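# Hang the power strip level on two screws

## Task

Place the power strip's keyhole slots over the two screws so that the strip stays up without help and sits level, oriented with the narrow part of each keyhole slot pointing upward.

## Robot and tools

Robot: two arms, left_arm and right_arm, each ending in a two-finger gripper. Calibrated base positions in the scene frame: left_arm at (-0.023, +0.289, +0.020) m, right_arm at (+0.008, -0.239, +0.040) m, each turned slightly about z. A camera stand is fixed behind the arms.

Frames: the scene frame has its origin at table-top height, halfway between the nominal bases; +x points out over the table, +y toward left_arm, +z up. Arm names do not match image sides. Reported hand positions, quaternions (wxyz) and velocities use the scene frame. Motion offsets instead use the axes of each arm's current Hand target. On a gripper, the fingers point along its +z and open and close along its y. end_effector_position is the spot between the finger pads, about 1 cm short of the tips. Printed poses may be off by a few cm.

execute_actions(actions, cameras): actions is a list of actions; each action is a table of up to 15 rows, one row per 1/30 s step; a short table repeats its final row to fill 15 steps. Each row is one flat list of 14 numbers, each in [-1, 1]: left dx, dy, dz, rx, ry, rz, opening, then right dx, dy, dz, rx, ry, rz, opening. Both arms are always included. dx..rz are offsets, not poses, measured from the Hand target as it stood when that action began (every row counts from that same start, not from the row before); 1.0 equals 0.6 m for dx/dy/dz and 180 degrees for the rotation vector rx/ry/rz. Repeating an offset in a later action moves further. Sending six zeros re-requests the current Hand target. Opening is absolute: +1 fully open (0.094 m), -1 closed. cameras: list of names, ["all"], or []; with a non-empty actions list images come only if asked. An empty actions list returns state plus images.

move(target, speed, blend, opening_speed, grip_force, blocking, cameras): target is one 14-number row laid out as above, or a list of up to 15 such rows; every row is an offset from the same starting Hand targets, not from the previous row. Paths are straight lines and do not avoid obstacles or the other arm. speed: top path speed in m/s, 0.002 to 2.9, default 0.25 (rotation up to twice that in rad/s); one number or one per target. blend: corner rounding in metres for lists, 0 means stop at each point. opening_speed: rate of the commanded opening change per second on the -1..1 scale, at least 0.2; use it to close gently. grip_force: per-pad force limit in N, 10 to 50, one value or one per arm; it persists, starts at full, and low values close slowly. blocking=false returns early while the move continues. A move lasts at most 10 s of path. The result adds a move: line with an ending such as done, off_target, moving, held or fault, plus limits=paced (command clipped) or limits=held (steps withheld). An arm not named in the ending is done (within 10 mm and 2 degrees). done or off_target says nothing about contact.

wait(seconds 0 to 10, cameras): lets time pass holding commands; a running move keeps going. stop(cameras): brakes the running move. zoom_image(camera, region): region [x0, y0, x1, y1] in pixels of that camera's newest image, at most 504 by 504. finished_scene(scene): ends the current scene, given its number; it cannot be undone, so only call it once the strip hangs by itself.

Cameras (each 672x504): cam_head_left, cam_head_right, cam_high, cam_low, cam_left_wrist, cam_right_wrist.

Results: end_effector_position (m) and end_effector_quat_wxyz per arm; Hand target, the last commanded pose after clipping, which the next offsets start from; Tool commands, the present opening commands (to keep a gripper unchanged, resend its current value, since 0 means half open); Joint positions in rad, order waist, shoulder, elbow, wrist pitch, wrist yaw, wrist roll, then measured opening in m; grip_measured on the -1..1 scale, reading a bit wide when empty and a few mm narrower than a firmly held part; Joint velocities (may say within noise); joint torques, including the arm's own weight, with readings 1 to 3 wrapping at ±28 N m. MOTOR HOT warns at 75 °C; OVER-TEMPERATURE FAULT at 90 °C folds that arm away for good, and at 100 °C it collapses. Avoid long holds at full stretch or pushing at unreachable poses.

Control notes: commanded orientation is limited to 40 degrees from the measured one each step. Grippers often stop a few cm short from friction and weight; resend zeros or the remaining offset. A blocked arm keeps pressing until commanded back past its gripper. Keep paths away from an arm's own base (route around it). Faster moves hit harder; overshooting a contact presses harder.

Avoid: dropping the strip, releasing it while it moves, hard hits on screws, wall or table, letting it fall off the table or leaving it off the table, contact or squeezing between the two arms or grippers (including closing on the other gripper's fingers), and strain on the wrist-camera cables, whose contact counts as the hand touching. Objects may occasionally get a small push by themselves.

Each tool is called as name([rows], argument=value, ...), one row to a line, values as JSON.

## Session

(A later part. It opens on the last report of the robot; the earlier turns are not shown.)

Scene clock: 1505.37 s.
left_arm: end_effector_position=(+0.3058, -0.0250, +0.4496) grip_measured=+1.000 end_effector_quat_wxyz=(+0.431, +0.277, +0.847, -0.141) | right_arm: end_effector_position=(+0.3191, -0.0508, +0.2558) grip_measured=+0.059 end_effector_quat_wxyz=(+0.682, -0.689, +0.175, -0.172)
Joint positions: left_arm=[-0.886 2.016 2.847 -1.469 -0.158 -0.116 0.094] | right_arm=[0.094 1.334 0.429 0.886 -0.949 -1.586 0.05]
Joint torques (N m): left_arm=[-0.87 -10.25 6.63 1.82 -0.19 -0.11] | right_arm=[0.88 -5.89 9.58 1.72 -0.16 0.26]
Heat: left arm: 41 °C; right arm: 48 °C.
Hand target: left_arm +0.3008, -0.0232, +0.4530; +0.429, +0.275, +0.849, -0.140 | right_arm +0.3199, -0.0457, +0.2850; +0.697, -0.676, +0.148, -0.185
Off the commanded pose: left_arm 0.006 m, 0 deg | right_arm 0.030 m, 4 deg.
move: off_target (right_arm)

move(target=[0,0,0,0,0,0,1,0.0031,-0.0065,0.0201,0.0037,-0.002,-0.0052,-0.2], speed=0.04)

Scene clock: 1509.93 s.
left_arm: end_effector_position=(+0.3058, -0.0250, +0.4496) grip_measured=+1.000 end_effector_quat_wxyz=(+0.431, +0.277, +0.847, -0.141) | right_arm: end_effector_position=(+0.3218, -0.0419, +0.2687) grip_measured=+0.059 end_effector_quat_wxyz=(+0.686, -0.686, +0.158, -0.184)
Joint positions: left_arm=[-0.886 2.016 2.847 -1.469 -0.158 -0.116 0.094] | right_arm=[0.128 1.334 0.462 0.887 -0.923 -1.595 0.05]
Joint torques (N m): left_arm=[-0.88 -10.26 6.64 1.82 -0.18 -0.1] | right_arm=[0.85 -2.78 9.89 1.89 -0.07 0.29]
Heat: left arm: 41 °C; right arm: 49 °C.
Hand target: left_arm +0.3008, -0.0232, +0.4530; +0.429, +0.275, +0.849, -0.140 | right_arm +0.3268, -0.0359, +0.2896; +0.700, -0.674, +0.139, -0.190
Off the commanded pose: left_arm 0.006 m, 0 deg | right_arm 0.022 m, 3 deg.
move: off_target (right_arm)

move(target=[0,0,0,0,0,0,1,0.0041,0.0180,0.0044,-0.003,0,0.0041,-0.2], speed=0.04)

Scene clock: 1514.47 s.
left_arm: end_effector_position=(+0.3058, -0.0250, +0.4496) grip_measured=+1.000 end_effector_quat_wxyz=(+0.431, +0.277, +0.847, -0.141) | right_arm: end_effector_position=(+0.3266, -0.0404, +0.2584) grip_measured=+0.059 end_effector_quat_wxyz=(+0.683, -0.689, +0.164, -0.178)
Joint positions: left_arm=[-0.886 2.016 2.847 -1.469 -0.158 -0.116 0.094] | right_arm=[0.131 1.382 0.462 0.916 -0.92 -1.596 0.05]
Joint torques (N m): left_arm=[-0.87 -10.25 6.64 1.83 -0.19 -0.1] | right_arm=[0.85 -3.25 9.39 1.91 -0.13 0.28]
Heat: left arm: 41 °C; right arm: 51 °C.
Hand target: left_arm +0.3008, -0.0232, +0.4530; +0.429, +0.275, +0.849, -0.140 | right_arm +0.3311, -0.0345, +0.2790; +0.698, -0.676, +0.145, -0.185
Off the commanded pose: left_arm 0.006 m, 0 deg | right_arm 0.022 m, 3 deg.
move: off_target (right_arm)

execute_actions(actions=[], cameras=["cam_left_wrist"])

zoom_image(camera="cam_left_wrist", region=[270, 80, 370, 155])

zoom_image(camera="cam_left_wrist", region=[270, 155, 370, 230])

zoom_image(camera="cam_left_wrist", region=[270, 365, 370, 440])

zoom_image(camera="cam_left_wrist", region=[270, 429, 370, 504])

Scene clock: 1520.70 s.
left_arm: end_effector_position=(+0.3058, -0.0250, +0.4496) grip_measured=+1.000 end_effector_quat_wxyz=(+0.431, +0.277, +0.847, -0.141) | right_arm: end_effector_position=(+0.3266, -0.0404, +0.2585) grip_measured=+0.059 end_effector_quat_wxyz=(+0.683, -0.689, +0.163, -0.179)
Joint positions: left_arm=[-0.886 2.016 2.847 -1.469 -0.158 -0.116 0.094] | right_arm=[0.131 1.382 0.462 0.917 -0.92 -1.596 0.05]
Joint velocities: within noise
Joint torques (N m): left_arm=[-0.87 -10.26 6.63 1.82 -0.18 -0.1] | right_arm=[0.83 -3.26 9.36 1.92 -0.11 0.31]
Heat: left arm: 40 °C; right arm: 52 °C.
Hand target: left_arm +0.3008, -0.0232, +0.4530; +0.429, +0.275, +0.849, -0.140 | right_arm +0.3311, -0.0345, +0.2791; +0.698, -0.676, +0.145, -0.185
Tool commands: left_gripper/opening=+1.0 right_gripper/opening=-0.2
Off the commanded pose: left_arm 0.006 m, 0 deg | right_arm 0.022 m, 3 deg.
Images, in order (width x height): cam_left_wrist 672x504.

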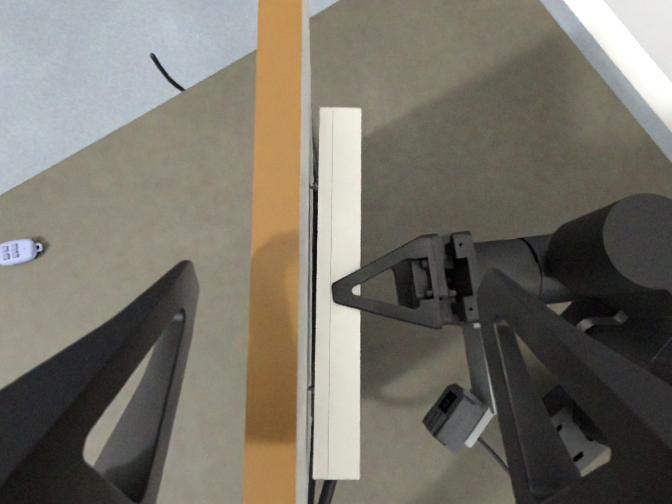

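Scaled by 5.040.

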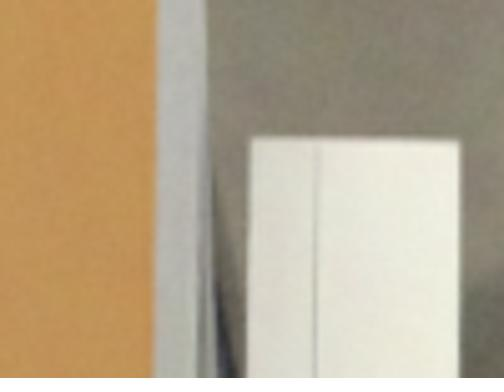

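Scaled by 5.040.

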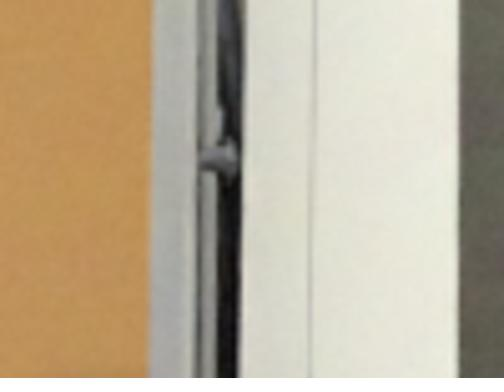

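Scaled by 5.040.

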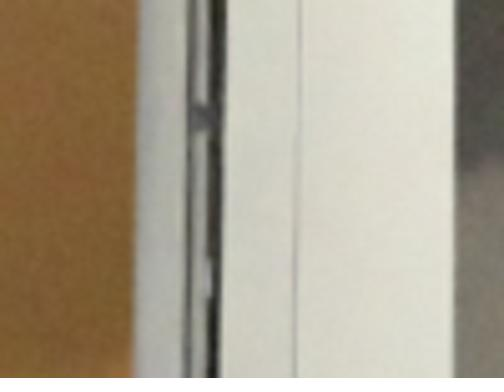

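Scaled by 5.040.

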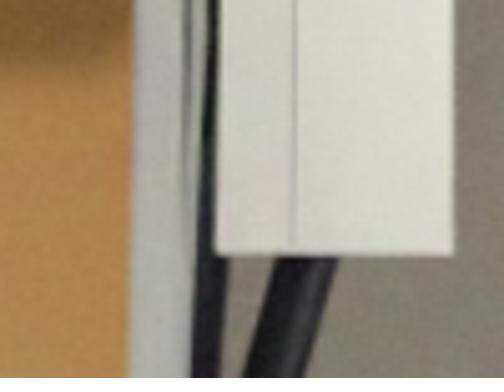

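move(target=[0,0,0,0,0,0,1,-0.0005,0.0050,-0.0012,-0.001,-0.005,0.0013,-0.2], speed=0.03)

Scene clock: 1532.63 s.
left_arm: end_effector_position=(+0.3058, -0.0250, +0.4496) grip_measured=+1.000 end_effector_quat_wxyz=(+0.431, +0.277, +0.847, -0.141) | right_arm: end_effector_position=(+0.3264, -0.0393, +0.2552) grip_measured=+0.059 end_effector_quat_wxyz=(+0.683, -0.690, +0.162, -0.173)
Joint positions: left_arm=[-0.886 2.016 2.847 -1.469 -0.158 -0.116 0.094] | right_arm=[0.131 1.396 0.462 0.924 -0.93 -1.596 0.05]
Joint torques (N m): left_arm=[-0.87 -10.26 6.65 1.82 -0.19 -0.1] | right_arm=[0.24 -3.34 9.47 1.92 -0.3 0.29]
Heat: left arm: 40 °C; right arm: 53 °C.
Hand target: left_arm +0.3008, -0.0232, +0.4530; +0.429, +0.275, +0.849, -0.140 | right_arm +0.3306, -0.0349, +0.2760; +0.699, -0.678, +0.141, -0.178
Off the commanded pose: left_arm 0.006 m, 0 deg | right_arm 0.022 m, 3 deg.
move: off_target (right_arm)

move(target=[0,0,0,0,0,0,1,0.0026,-0.001,0.0063,0,0,0,-0.2], speed=0.03)

Scene clock: 1536.10 s.
left_arm: end_effector_position=(+0.3058, -0.0250, +0.4496) grip_measured=+1.000 end_effector_quat_wxyz=(+0.431, +0.277, +0.847, -0.141) | right_arm: end_effector_position=(+0.3276, -0.0386, +0.2552) grip_measured=+0.059 end_effector_quat_wxyz=(+0.684, -0.691, +0.161, -0.171)
Joint positions: left_arm=[-0.886 2.016 2.847 -1.469 -0.158 -0.116 0.094] | right_arm=[0.131 1.405 0.469 0.925 -0.935 -1.596 0.05]
Joint torques (N m): left_arm=[-0.87 -10.26 6.65 1.82 -0.19 -0.11] | right_arm=[0.88 -3.14 9.83 1.88 -0.14 0.31]
Heat: left arm: 40 °C; right arm: 54 °C.
Hand target: left_arm +0.3008, -0.0232, +0.4530; +0.429, +0.275, +0.849, -0.140 | right_arm +0.3336, -0.0322, +0.2768; +0.699, -0.678, +0.141, -0.178
Off the commanded pose: left_arm 0.006 m, 0 deg | right_arm 0.023 m, 3 deg.
move: off_target (right_arm)

move(target=[0,0,0,0,0,0,1,0.0018,-0.0035,0.0063,0,0.001,0,-0.2], speed=0.03)

Scene clock: 1540.23 s.
left_arm: end_effector_position=(+0.3058, -0.0250, +0.4496) grip_measured=+1.000 end_effector_quat_wxyz=(+0.431, +0.277, +0.847, -0.141) | right_arm: end_effector_position=(+0.3284, -0.0384, +0.2554) grip_measured=+0.059 end_effector_quat_wxyz=(+0.683, -0.692, +0.161, -0.171)
Joint positions: left_arm=[-0.886 2.016 2.847 -1.469 -0.158 -0.116 0.094] | right_arm=[0.131 1.405 0.474 0.917 -0.935 -1.598 0.05]
Joint torques (N m): left_arm=[-0.87 -10.26 6.64 1.82 -0.19 -0.1] | right_arm=[1.73 -3.12 10.52 1.88 0.02 0.32]
Heat: left arm: 40 °C; right arm: 53 °C.
Hand target: left_arm +0.3008, -0.0232, +0.4530; +0.429, +0.275, +0.849, -0.140 | right_arm +0.3361, -0.0294, +0.2791; +0.699, -0.678, +0.142, -0.179
Off the commanded pose: left_arm 0.006 m, 0 deg | right_arm 0.027 m, 3 deg.
move: off_target (right_arm)

execute_actions(actions=[], cameras=["cam_left_wrist"])

zoom_image(camera="cam_left_wrist", region=[290, 85, 340, 125])

zoom_image(camera="cam_left_wrist", region=[290, 165, 340, 205])

zoom_image(camera="cam_left_wrist", region=[290, 365, 340, 405])

zoom_image(camera="cam_left_wrist", region=[290, 455, 340, 495])

Scene clock: 1543.50 s.
left_arm: end_effector_position=(+0.3058, -0.0250, +0.4496) grip_measured=+1.000 end_effector_quat_wxyz=(+0.431, +0.277, +0.847, -0.141) | right_arm: end_effector_position=(+0.3284, -0.0384, +0.2554) grip_measured=+0.059 end_effector_quat_wxyz=(+0.683, -0.692, +0.161, -0.171)
Joint positions: left_arm=[-0.886 2.016 2.847 -1.469 -0.158 -0.116 0.094] | right_arm=[0.131 1.405 0.474 0.917 -0.935 -1.598 0.05]
Joint velocities: within noise
Joint torques (N m): left_arm=[-0.87 -10.26 6.65 1.82 -0.19 -0.1] | right_arm=[1.69 -3.1 10.52 1.87 0.02 0.33]
Heat: left arm: 40 °C; right arm: 53 °C.
Hand target: left_arm +0.3008, -0.0232, +0.4530; +0.429, +0.275, +0.849, -0.140 | right_arm +0.3361, -0.0294, +0.2791; +0.699, -0.678, +0.142, -0.179
Tool commands: left_gripper/opening=+1.0 right_gripper/opening=-0.2
Off the commanded pose: left_arm 0.006 m, 0 deg | right_arm 0.027 m, 3 deg.
Images, in order (width x height): cam_left_wrist 672x504.

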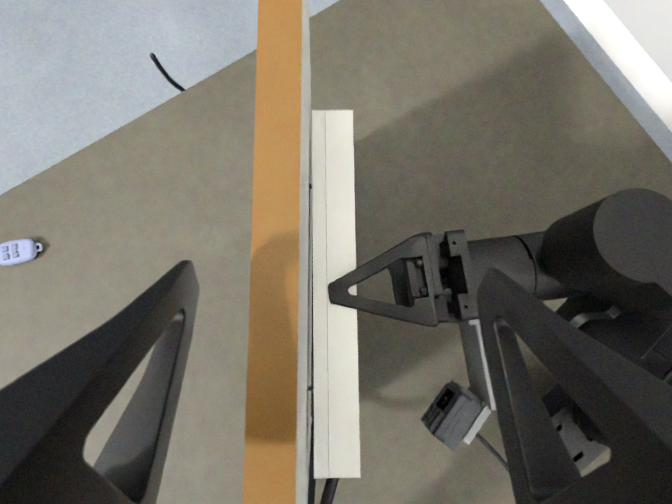

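Scaled by 10.080.

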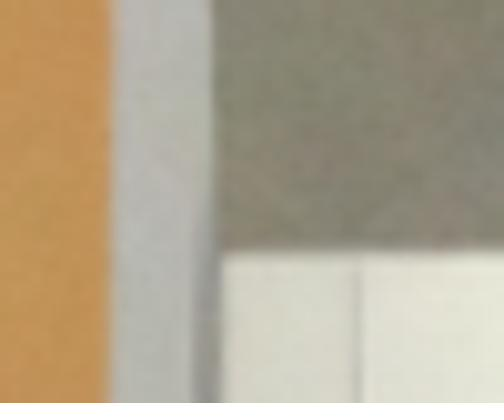

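Scaled by 10.080.

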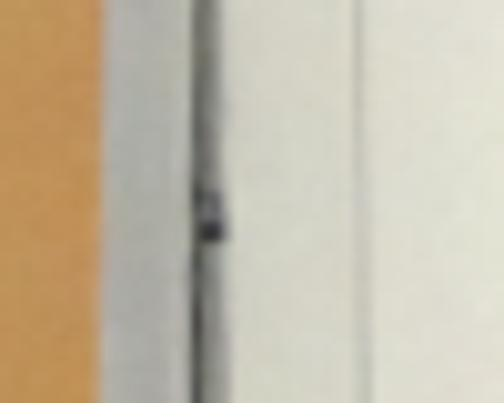

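Scaled by 10.080.

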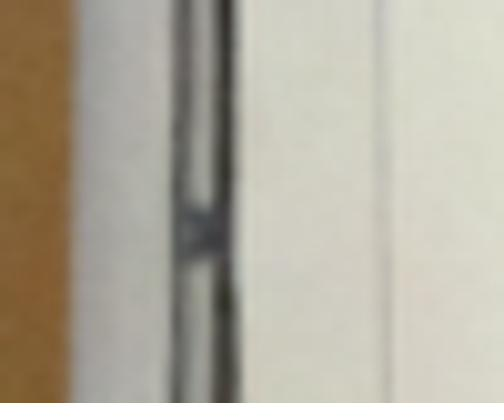

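Scaled by 10.080.

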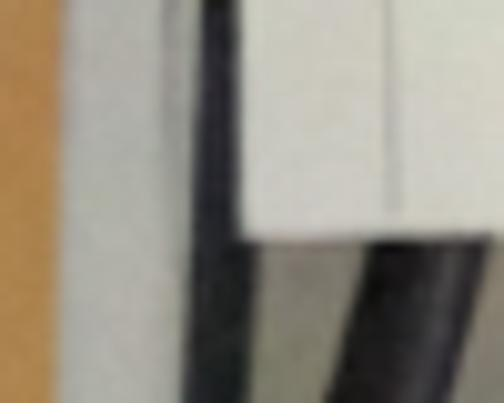

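move(target=[0,0,0,0,0,0,1,0.0005,0,0.002,0,0.012,0,-0.2], speed=0.03)

Scene clock: 1551.77 s.
left_arm: end_effector_position=(+0.3058, -0.0250, +0.4496) grip_measured=+1.000 end_effector_quat_wxyz=(+0.431, +0.277, +0.847, -0.141) | right_arm: end_effector_position=(+0.3297, -0.0377, +0.2555) grip_measured=+0.059 end_effector_quat_wxyz=(+0.682, -0.691, +0.165, -0.174)
Joint positions: left_arm=[-0.886 2.016 2.847 -1.469 -0.158 -0.116 0.094] | right_arm=[0.137 1.405 0.474 0.918 -0.918 -1.597 0.05]
Joint torques (N m): left_arm=[-0.87 -10.25 6.65 1.83 -0.19 -0.1] | right_arm=[2.63 -4.53 9.31 1.84 0.48 0.32]
Heat: left arm: 40 °C; right arm: 53 °C.
Hand target: left_arm +0.3008, -0.0232, +0.4530; +0.429, +0.275, +0.849, -0.140 | right_arm +0.3370, -0.0285, +0.2792; +0.696, -0.675, +0.155, -0.192
Off the commanded pose: left_arm 0.006 m, 0 deg | right_arm 0.026 m, 3 deg.
move: off_target (right_arm)

execute_actions(actions=[])

zoom_image(camera="cam_left_wrist", region=[290, 365, 340, 405])

zoom_image(camera="cam_left_wrist", region=[290, 165, 340, 205])

Scene clock: 1574.73 s.
left_arm: end_effector_position=(+0.3058, -0.0250, +0.4496) grip_measured=+1.000 end_effector_quat_wxyz=(+0.431, +0.277, +0.847, -0.141) | right_arm: end_effector_position=(+0.3297, -0.0377, +0.2555) grip_measured=+0.059 end_effector_quat_wxyz=(+0.682, -0.691, +0.165, -0.174)
Joint positions: left_arm=[-0.886 2.016 2.847 -1.469 -0.158 -0.116 0.094] | right_arm=[0.137 1.405 0.474 0.918 -0.918 -1.597 0.05]
Joint velocities: within noise
Joint torques (N m): left_arm=[-0.87 -10.26 6.64 1.82 -0.19 -0.1] | right_arm=[2.65 -4.49 9.26 1.84 0.47 0.33]
Heat: left arm: 40 °C; right arm: 52 °C.
Hand target: left_arm +0.3008, -0.0232, +0.4530; +0.429, +0.275, +0.849, -0.140 | right_arm +0.3370, -0.0285, +0.2792; +0.696, -0.675, +0.155, -0.192
Tool commands: left_gripper/opening=+1.0 right_gripper/opening=-0.2
Off the commanded pose: left_arm 0.006 m, 0 deg | right_arm 0.026 m, 3 deg.

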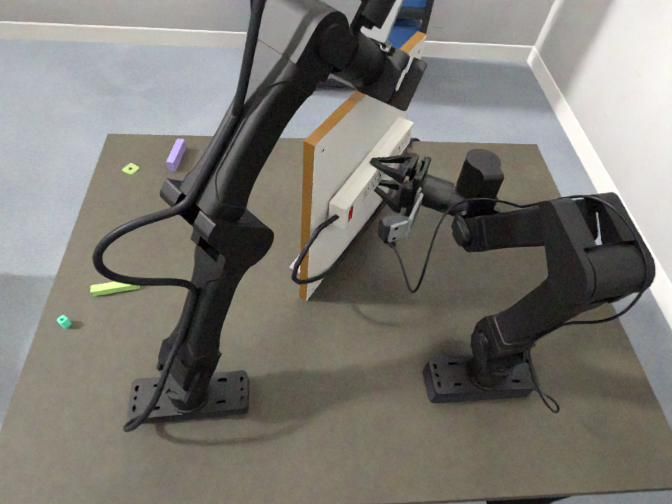

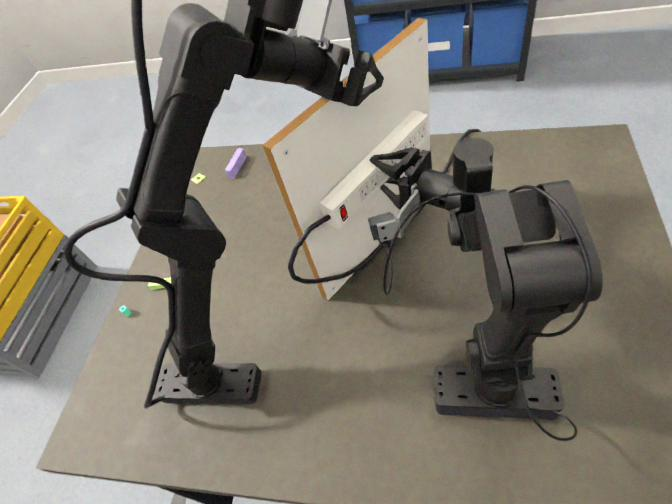

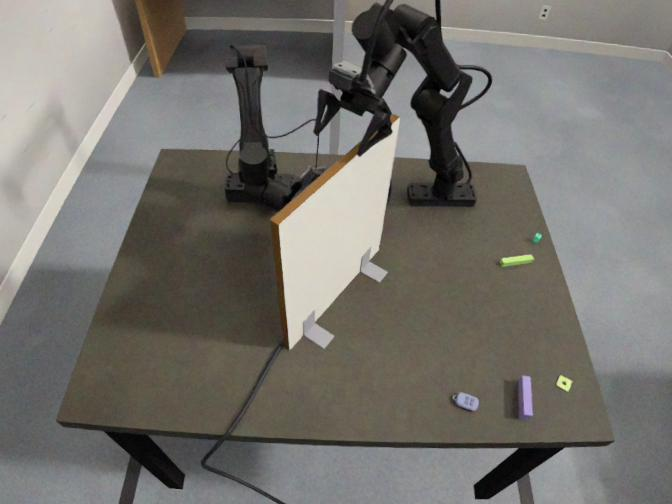

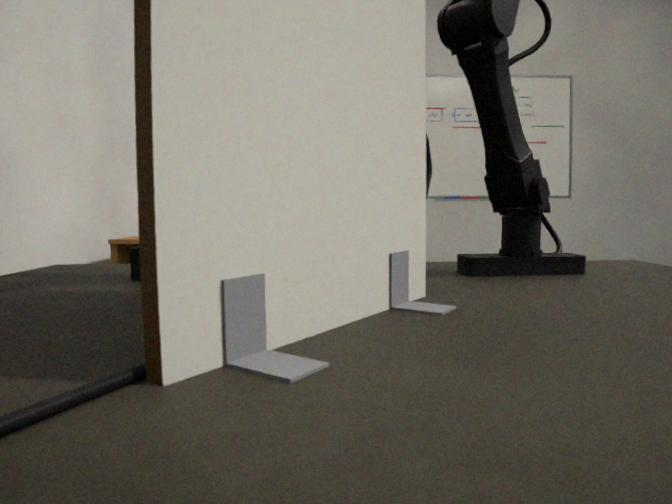

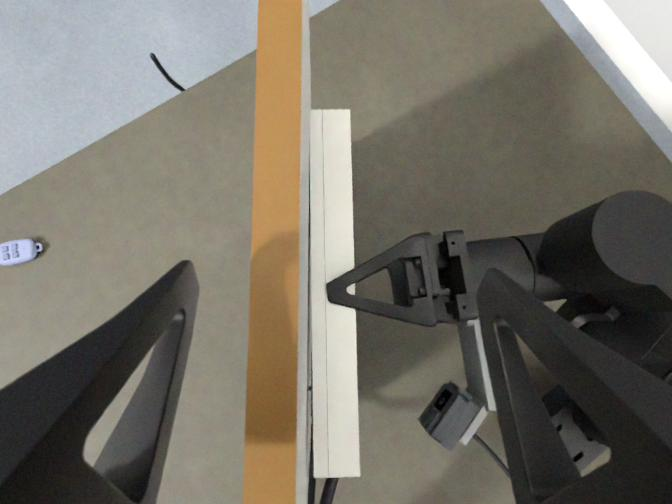

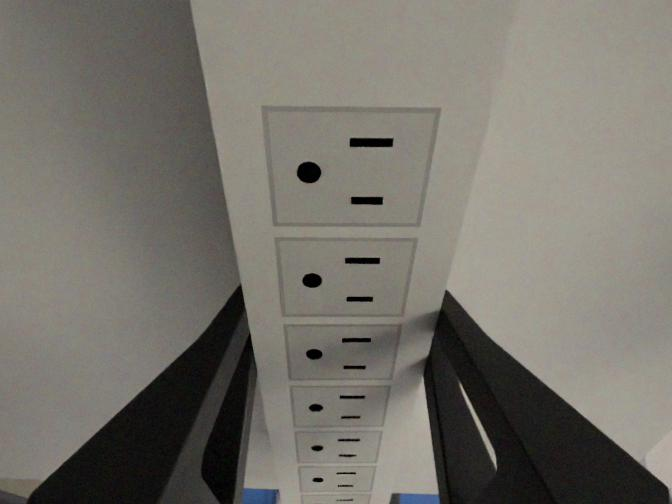

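Scaled by 10.080.

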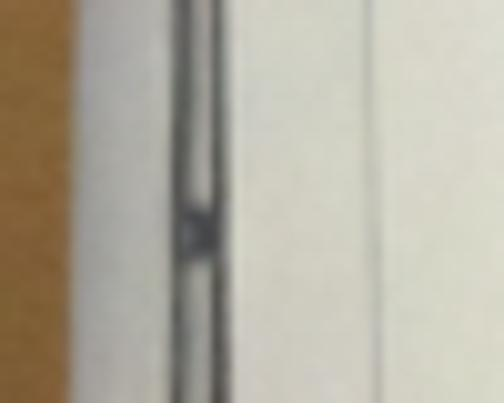

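Scaled by 10.080.

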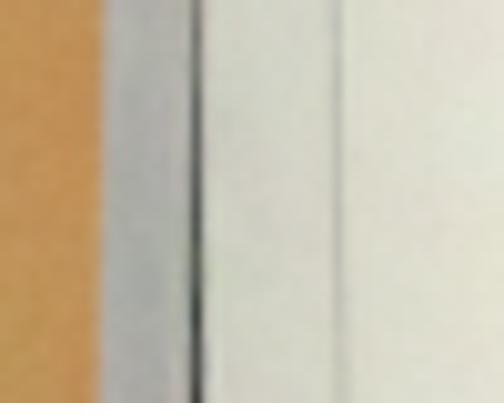

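move(target=[0,0,0,0,0,0,1, 0,0,0,0,0,-0.006,-0.2], speed=0.04, cameras=["cam_left_wrist"])

zoom_image(camera="cam_left_wrist", region=[290, 365, 340, 405])

Scene clock: 1586.07 s.
left_arm: end_effector_position=(+0.3058, -0.0250, +0.4496) grip_measured=+1.000 end_effector_quat_wxyz=(+0.431, +0.277, +0.847, -0.141) | right_arm: end_effector_position=(+0.3297, -0.0377, +0.2555) grip_measured=+0.059 end_effector_quat_wxyz=(+0.682, -0.691, +0.165, -0.174)
Joint positions: left_arm=[-0.886 2.016 2.847 -1.469 -0.158 -0.116 0.094] | right_arm=[0.137 1.405 0.474 0.918 -0.918 -1.598 0.05]
Joint torques (N m): left_arm=[-0.85 -10.26 6.64 1.82 -0.19 -0.1] | right_arm=[2.7 -4.56 9.24 1.86 0.5 0.16]
Heat: left arm: 40 °C; right arm: 52 °C.
Hand target: left_arm +0.3008, -0.0232, +0.4530; +0.429, +0.275, +0.849, -0.140 | right_arm +0.3370, -0.0285, +0.2791; +0.694, -0.676, +0.149, -0.198
Off the commanded pose: left_arm 0.006 m, 0 deg | right_arm 0.026 m, 4 deg.
move: off_target (right_arm)
Images, in order (width x height): cam_left_wrist 672x504.

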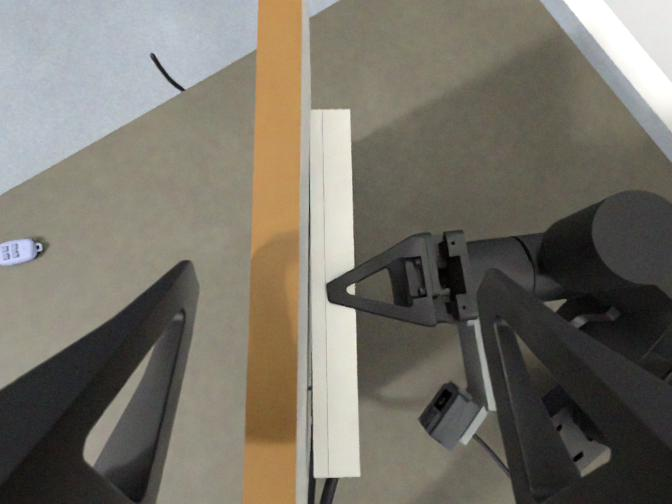

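Scaled by 10.080.

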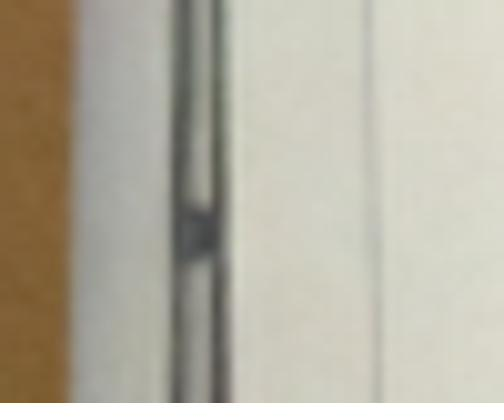

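execute_actions(actions=[], cameras=["cam_head_left","cam_head_right"])

zoom_image(camera="cam_head_left", region=[320, 160, 380, 205])

zoom_image(camera="cam_head_left", region=[370, 110, 430, 155])

zoom_image(camera="cam_head_right", region=[310, 165, 370, 210])

zoom_image(camera="cam_head_right", region=[380, 100, 440, 145])

Scene clock: 1597.30 s.
left_arm: end_effector_position=(+0.3058, -0.0250, +0.4496) grip_measured=+1.000 end_effector_quat_wxyz=(+0.431, +0.277, +0.847, -0.141) | right_arm: end_effector_position=(+0.3297, -0.0377, +0.2555) grip_measured=+0.059 end_effector_quat_wxyz=(+0.682, -0.691, +0.165, -0.174)
Joint positions: left_arm=[-0.886 2.016 2.847 -1.469 -0.158 -0.116 0.094] | right_arm=[0.137 1.405 0.474 0.918 -0.918 -1.598 0.05]
Joint velocities: within noise
Joint torques (N m): left_arm=[-0.87 -10.26 6.64 1.83 -0.19 -0.1] | right_arm=[2.67 -4.52 9.25 1.87 0.5 0.16]
Heat: left arm: 39 °C; right arm: 52 °C.
Hand target: left_arm +0.3008, -0.0232, +0.4530; +0.429, +0.275, +0.849, -0.140 | right_arm +0.3370, -0.0285, +0.2791; +0.694, -0.676, +0.149, -0.198
Tool commands: left_gripper/opening=+1.0 right_gripper/opening=-0.2
Off the commanded pose: left_arm 0.006 m, 0 deg | right_arm 0.026 m, 4 deg.
Images, in order (width x height): cam_head_left 672x504, cam_head_right 672x504.

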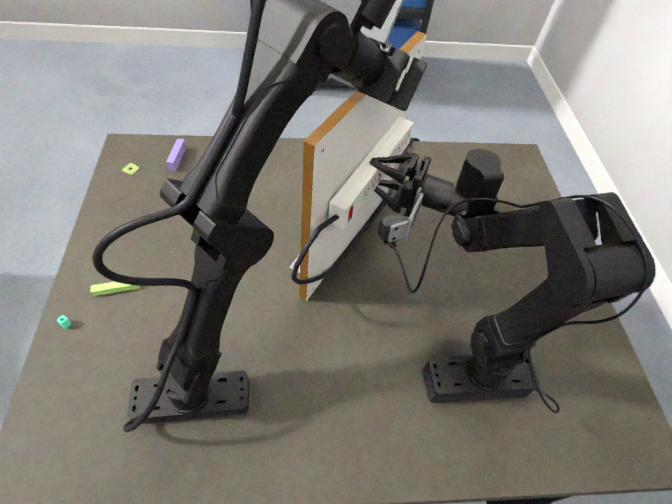

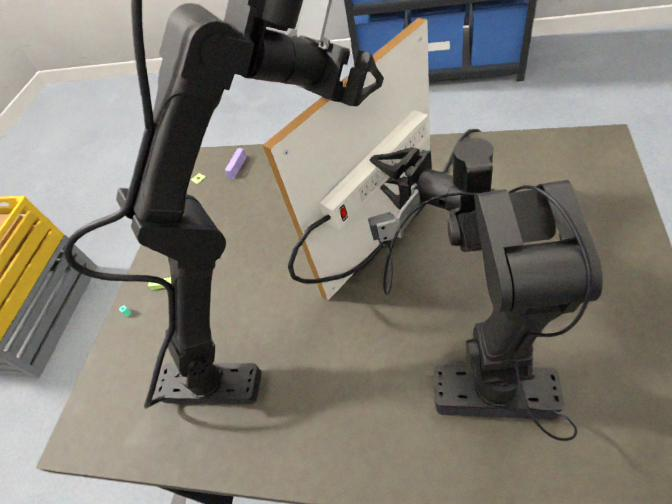

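Scaled by 8.400.

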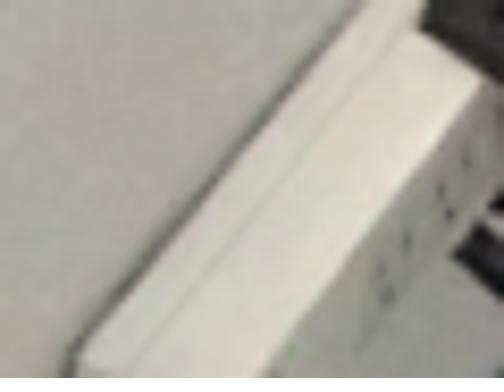

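Scaled by 8.400.

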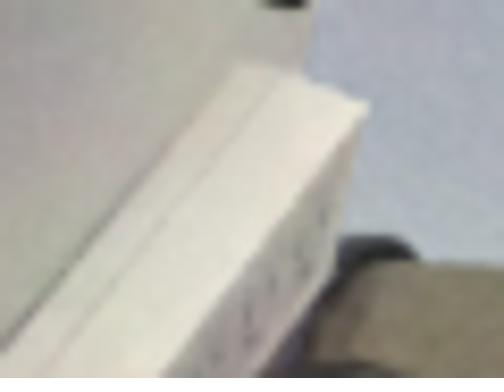

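Scaled by 8.400.

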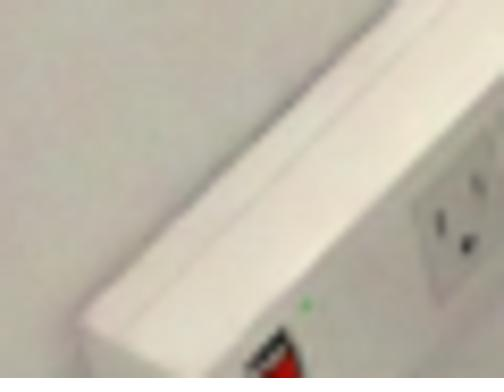

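Scaled by 8.400.

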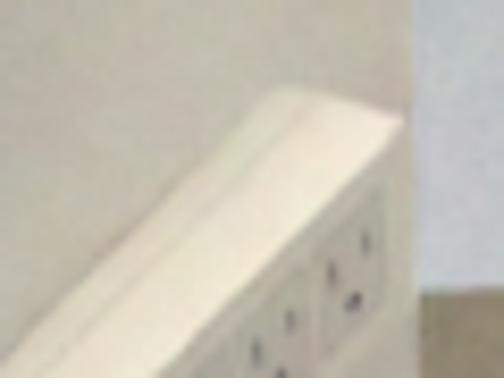

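execute_actions(actions=[], cameras=["cam_right_wrist"])

zoom_image(camera="cam_right_wrist", region=[240, 90, 460, 255])

zoom_image(camera="cam_right_wrist", region=[260, 310, 420, 430])

zoom_image(camera="cam_right_wrist", region=[270, 414, 400, 504])

Scene clock: 1616.37 s.
left_arm: end_effector_position=(+0.3058, -0.0250, +0.4496) grip_measured=+1.000 end_effector_quat_wxyz=(+0.431, +0.277, +0.847, -0.141) | right_arm: end_effector_position=(+0.3297, -0.0377, +0.2555) grip_measured=+0.059 end_effector_quat_wxyz=(+0.682, -0.691, +0.165, -0.174)
Joint positions: left_arm=[-0.886 2.016 2.847 -1.469 -0.158 -0.116 0.094] | right_arm=[0.137 1.405 0.474 0.918 -0.918 -1.598 0.05]
Joint velocities: within noise
Joint torques (N m): left_arm=[-0.87 -10.25 6.64 1.82 -0.19 -0.1] | right_arm=[2.71 -4.62 9.25 1.87 0.5 0.15]
Heat: left arm: 39 °C; right arm: 52 °C.
Hand target: left_arm +0.3008, -0.0232, +0.4530; +0.429, +0.275, +0.849, -0.140 | right_arm +0.3370, -0.0285, +0.2791; +0.694, -0.676, +0.149, -0.198
Tool commands: left_gripper/opening=+1.0 right_gripper/opening=-0.2
Off the commanded pose: left_arm 0.006 m, 0 deg | right_arm 0.026 m, 4 deg.
Images, in order (width x height): cam_right_wrist 672x504.

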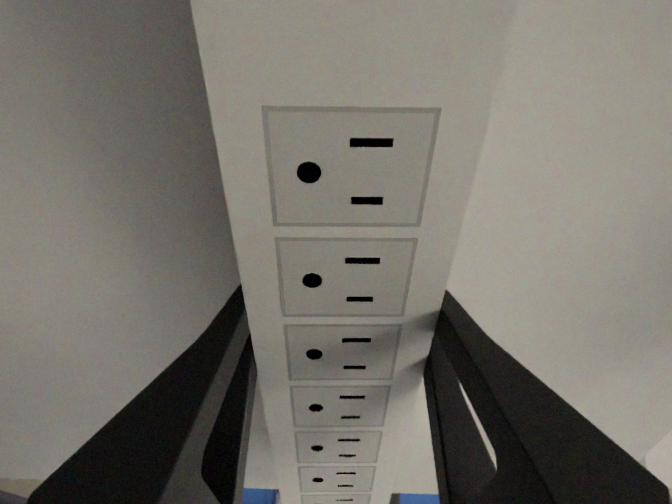

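Scaled by 2.291.

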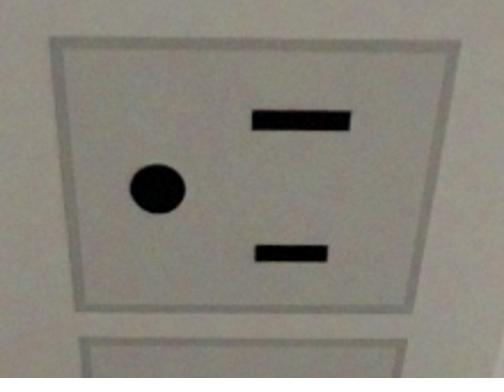

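Scaled by 3.150.

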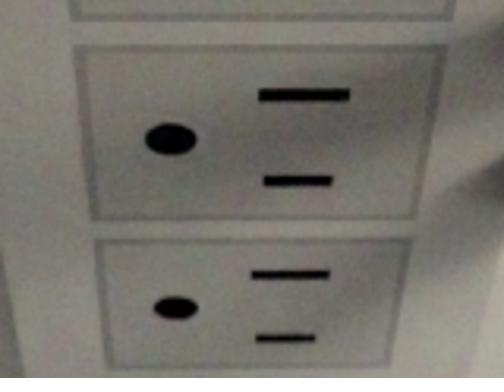

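Scaled by 3.877.

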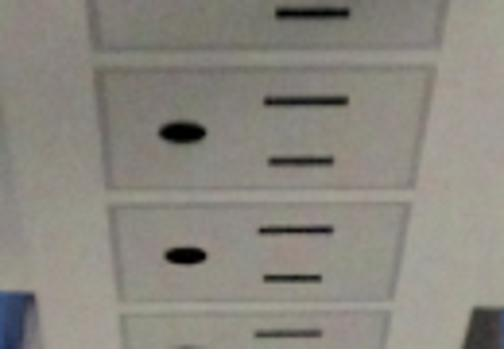

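move(target=[0,0,0,0,0,0,1, -0.0005,-0.0001,-0.0033,0,-0.008,0.010,-0.2], speed=0.04, cameras=["cam_left_wrist"])

zoom_image(camera="cam_left_wrist", region=[290, 365, 340, 405])

zoom_image(camera="cam_left_wrist", region=[290, 165, 340, 205])

Scene clock: 1638.50 s.
left_arm: end_effector_position=(+0.3058, -0.0250, +0.4496) grip_measured=+1.000 end_effector_quat_wxyz=(+0.431, +0.277, +0.847, -0.141) | right_arm: end_effector_position=(+0.3295, -0.0375, +0.2555) grip_measured=+0.059 end_effector_quat_wxyz=(+0.682, -0.691, +0.164, -0.173)
Joint positions: left_arm=[-0.886 2.016 2.847 -1.469 -0.158 -0.116 0.094] | right_arm=[0.137 1.405 0.474 0.918 -0.919 -1.597 0.05]
Joint torques (N m): left_arm=[-0.87 -10.26 6.64 1.83 -0.19 -0.1] | right_arm=[1.37 -3.84 9.96 1.83 0.02 0.41]
Heat: left arm: 39 °C; right arm: 53 °C.
Hand target: left_arm +0.3008, -0.0232, +0.4530; +0.429, +0.275, +0.849, -0.140 | right_arm +0.3358, -0.0301, +0.2791; +0.699, -0.676, +0.151, -0.179
Off the commanded pose: left_arm 0.006 m, 0 deg | right_arm 0.026 m, 3 deg.
move: off_target (right_arm)
Images, in order (width x height): cam_left_wrist 672x504.

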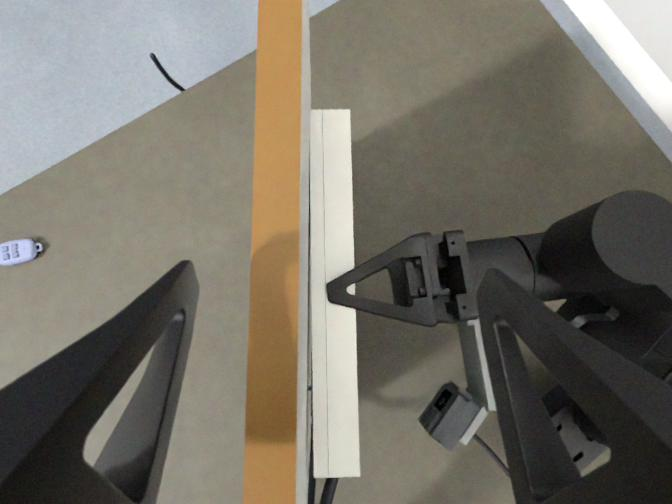

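Scaled by 10.080.

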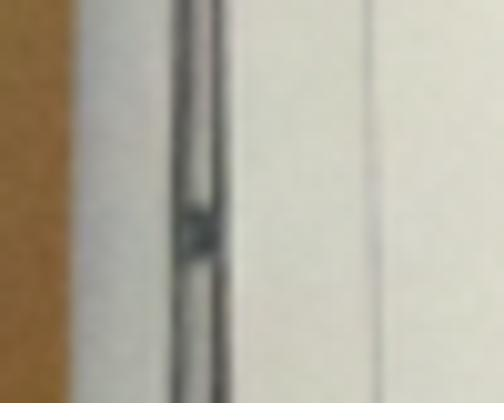

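Scaled by 10.080.

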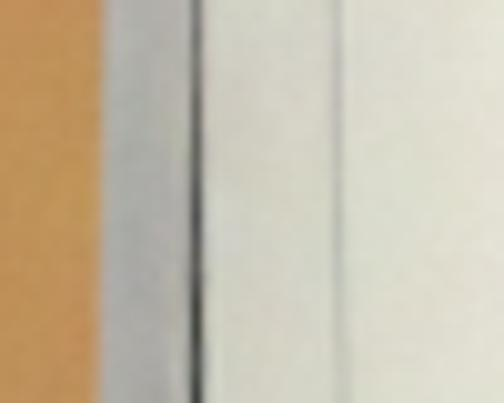

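move(target=[0,0,0,0,0,0,1, 0,0,0,0,0,0.012,-0.2], speed=0.04, cameras=["cam_left_wrist"])

zoom_image(camera="cam_left_wrist", region=[290, 365, 340, 405])

Scene clock: 1642.47 s.
left_arm: end_effector_position=(+0.3058, -0.0250, +0.4496) grip_measured=+1.000 end_effector_quat_wxyz=(+0.431, +0.277, +0.847, -0.141) | right_arm: end_effector_position=(+0.3294, -0.0375, +0.2553) grip_measured=+0.059 end_effector_quat_wxyz=(+0.683, -0.690, +0.167, -0.170)
Joint positions: left_arm=[-0.886 2.016 2.847 -1.469 -0.158 -0.116 0.094] | right_arm=[0.137 1.405 0.474 0.916 -0.92 -1.589 0.05]
Joint torques (N m): left_arm=[-0.87 -10.26 6.64 1.83 -0.19 -0.1] | right_arm=[1.36 -3.96 10.14 1.78 0.02 0.66]
Heat: left arm: 39 °C; right arm: 53 °C.
Hand target: left_arm +0.3008, -0.0232, +0.4530; +0.429, +0.275, +0.849, -0.140 | right_arm +0.3357, -0.0300, +0.2791; +0.702, -0.673, +0.163, -0.165
Off the commanded pose: left_arm 0.006 m, 0 deg | right_arm 0.026 m, 3 deg.
move: off_target (right_arm)
Images, in order (width x height): cam_left_wrist 672x504.

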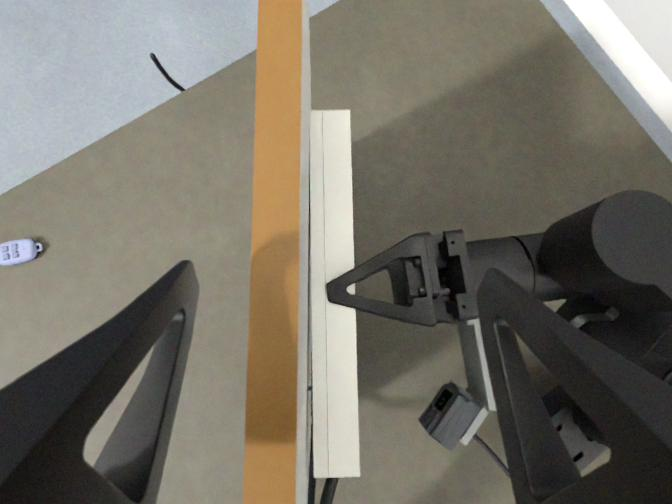

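Scaled by 10.080.

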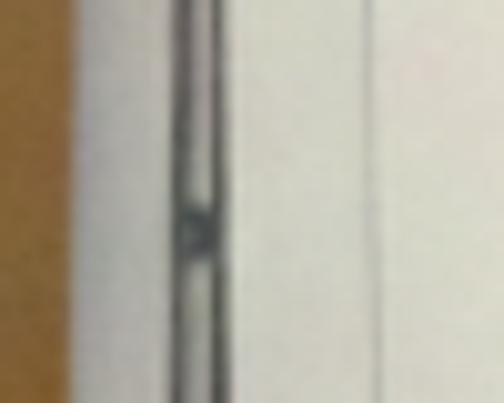

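move(target=[0,0,0,0,0,0,1, 0.0005,0.0001,0.0033,0,0.012,0,-0.2], speed=0.04, cameras=["cam_left_wrist"])

zoom_image(camera="cam_left_wrist", region=[290, 365, 340, 405])

Scene clock: 1646.03 s.
left_arm: end_effector_position=(+0.3058, -0.0250, +0.4496) grip_measured=+1.000 end_effector_quat_wxyz=(+0.431, +0.277, +0.847, -0.141) | right_arm: end_effector_position=(+0.3298, -0.0376, +0.2552) grip_measured=+0.059 end_effector_quat_wxyz=(+0.683, -0.690, +0.168, -0.171)
Joint positions: left_arm=[-0.886 2.016 2.847 -1.469 -0.158 -0.116 0.094] | right_arm=[0.138 1.405 0.474 0.916 -0.917 -1.589 0.05]
Joint torques (N m): left_arm=[-0.87 -10.26 6.64 1.83 -0.18 -0.1] | right_arm=[3 -5.29 9.05 1.76 0.63 0.66]
Heat: left arm: 39 °C; right arm: 53 °C.
Hand target: left_arm +0.3008, -0.0232, +0.4530; +0.429, +0.275, +0.849, -0.140 | right_arm +0.3369, -0.0284, +0.2791; +0.699, -0.670, +0.176, -0.178
Off the commanded pose: left_arm 0.006 m, 0 deg | right_arm 0.027 m, 3 deg.
move: off_target (right_arm)
Images, in order (width x height): cam_left_wrist 672x504.

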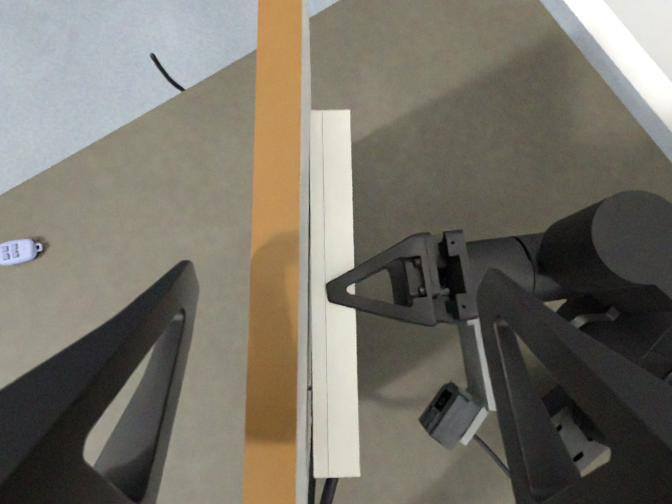

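Scaled by 10.080.

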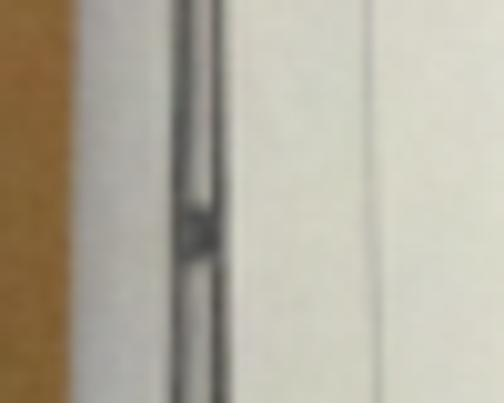

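zoom_image(camera="cam_left_wrist", region=[290, 90, 365, 130])

zoom_image(camera="cam_left_wrist", region=[290, 460, 365, 500])

zoom_image(camera="cam_left_wrist", region=[300, 170, 325, 200])

zoom_image(camera="cam_left_wrist", region=[300, 375, 325, 405])

Scaled by 6.720.

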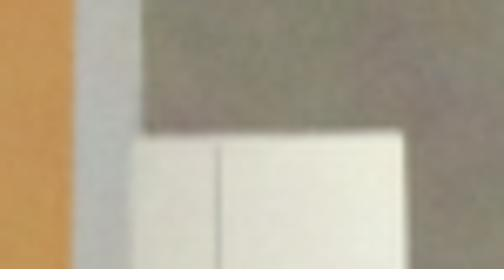

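Scaled by 6.720.

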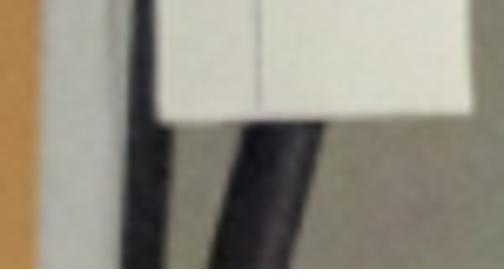

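Scaled by 16.800.

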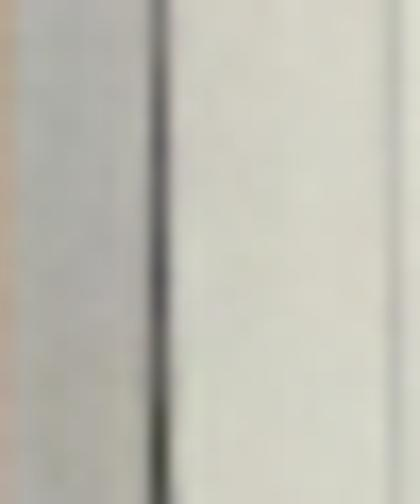

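Scaled by 16.800.

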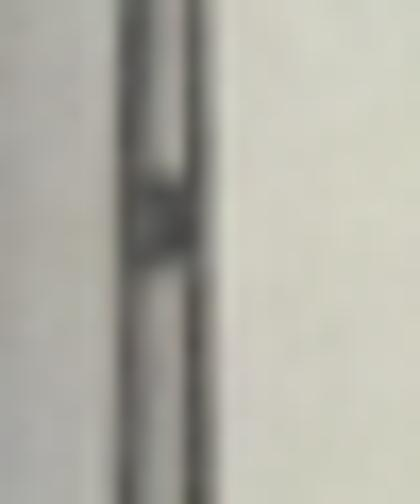

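move(target=[0,0,0,0,0,0,1, 0,0,0,0,0.02,0,-0.2], speed=0.03, cameras=["cam_left_wrist"])

zoom_image(camera="cam_left_wrist", region=[300, 375, 325, 405])

zoom_image(camera="cam_left_wrist", region=[300, 170, 325, 200])

Scene clock: 1668.30 s.
left_arm: end_effector_position=(+0.3058, -0.0250, +0.4496) grip_measured=+1.000 end_effector_quat_wxyz=(+0.431, +0.277, +0.847, -0.141) | right_arm: end_effector_position=(+0.3302, -0.0374, +0.2561) grip_measured=+0.059 end_effector_quat_wxyz=(+0.676, -0.689, +0.185, -0.185)
Joint positions: left_arm=[-0.886 2.016 2.847 -1.469 -0.158 -0.116 0.094] | right_arm=[0.16 1.367 0.462 0.878 -0.851 -1.596 0.05]
Joint torques (N m): left_arm=[-0.87 -10.26 6.64 1.82 -0.19 -0.1] | right_arm=[3.73 -5.23 8.13 1.96 0.95 0.68]
Heat: left arm: 39 °C; right arm: 53 °C.
Hand target: left_arm +0.3008, -0.0232, +0.4530; +0.429, +0.275, +0.849, -0.140 | right_arm +0.3369, -0.0284, +0.2791; +0.693, -0.664, +0.198, -0.199
Off the commanded pose: left_arm 0.006 m, 0 deg | right_arm 0.026 m, 4 deg.
move: off_target (right_arm)
Images, in order (width x height): cam_left_wrist 672x504.

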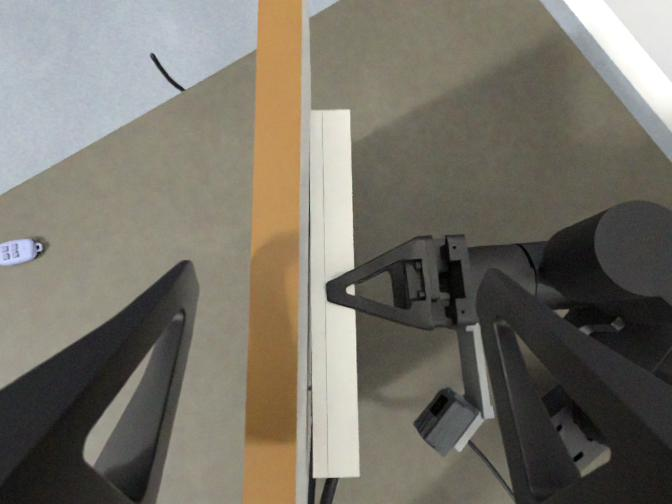

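Scaled by 16.800.

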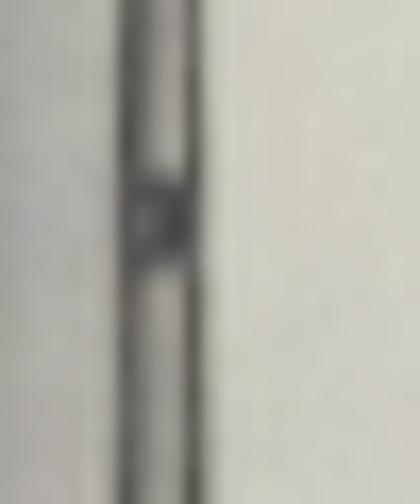

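Scaled by 16.800.

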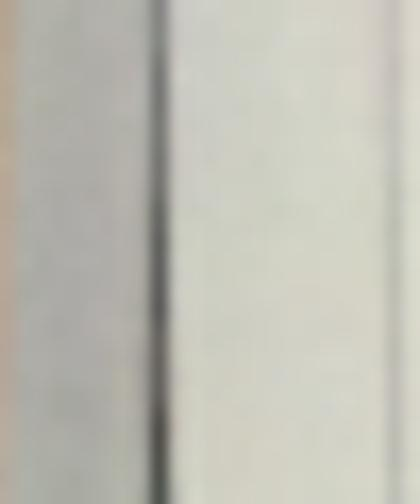

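move(target=[0,0,0,0,0,0,1, 0.0049,0.0001,-0.0008,0,0,0,-0.2], speed=0.03, cameras=["cam_left_wrist"])

zoom_image(camera="cam_left_wrist", region=[300, 375, 325, 405])

zoom_image(camera="cam_left_wrist", region=[290, 460, 365, 500])

zoom_image(camera="cam_left_wrist", region=[290, 90, 365, 130])

Scene clock: 1693.37 s.
left_arm: end_effector_position=(+0.3058, -0.0250, +0.4496) grip_measured=+1.000 end_effector_quat_wxyz=(+0.431, +0.277, +0.847, -0.141) | right_arm: end_effector_position=(+0.3301, -0.0376, +0.2561) grip_measured=+0.059 end_effector_quat_wxyz=(+0.676, -0.689, +0.186, -0.185)
Joint positions: left_arm=[-0.886 2.016 2.847 -1.469 -0.158 -0.116 0.094] | right_arm=[0.16 1.366 0.462 0.875 -0.85 -1.596 0.05]
Joint torques (N m): left_arm=[-0.87 -10.25 6.64 1.82 -0.19 -0.1] | right_arm=[3 -4.46 8.55 2 0.82 0.68]
Heat: left arm: 39 °C; right arm: 54 °C.
Hand target: left_arm +0.3008, -0.0232, +0.4530; +0.429, +0.275, +0.849, -0.140 | right_arm +0.3391, -0.0304, +0.2790; +0.693, -0.664, +0.198, -0.199
Off the commanded pose: left_arm 0.006 m, 0 deg | right_arm 0.026 m, 4 deg.
move: off_target (right_arm)
Images, in order (width x height): cam_left_wrist 672x504.

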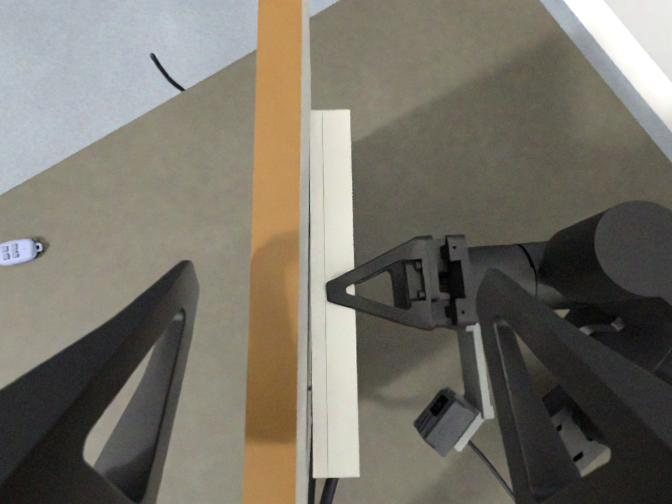

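Scaled by 16.800.

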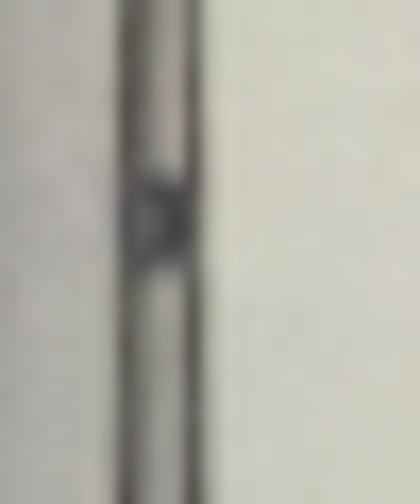

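Scaled by 6.720.

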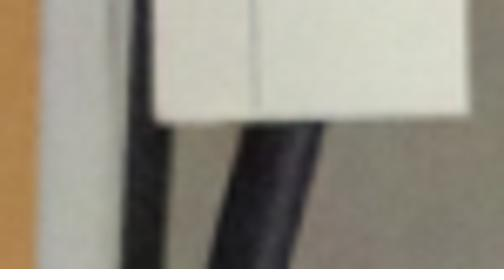

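Scaled by 6.720.

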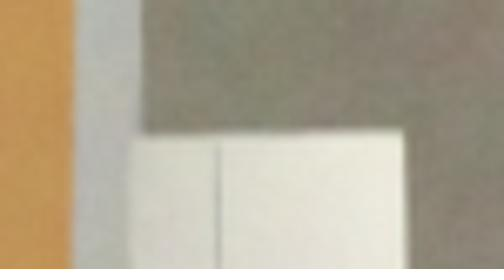

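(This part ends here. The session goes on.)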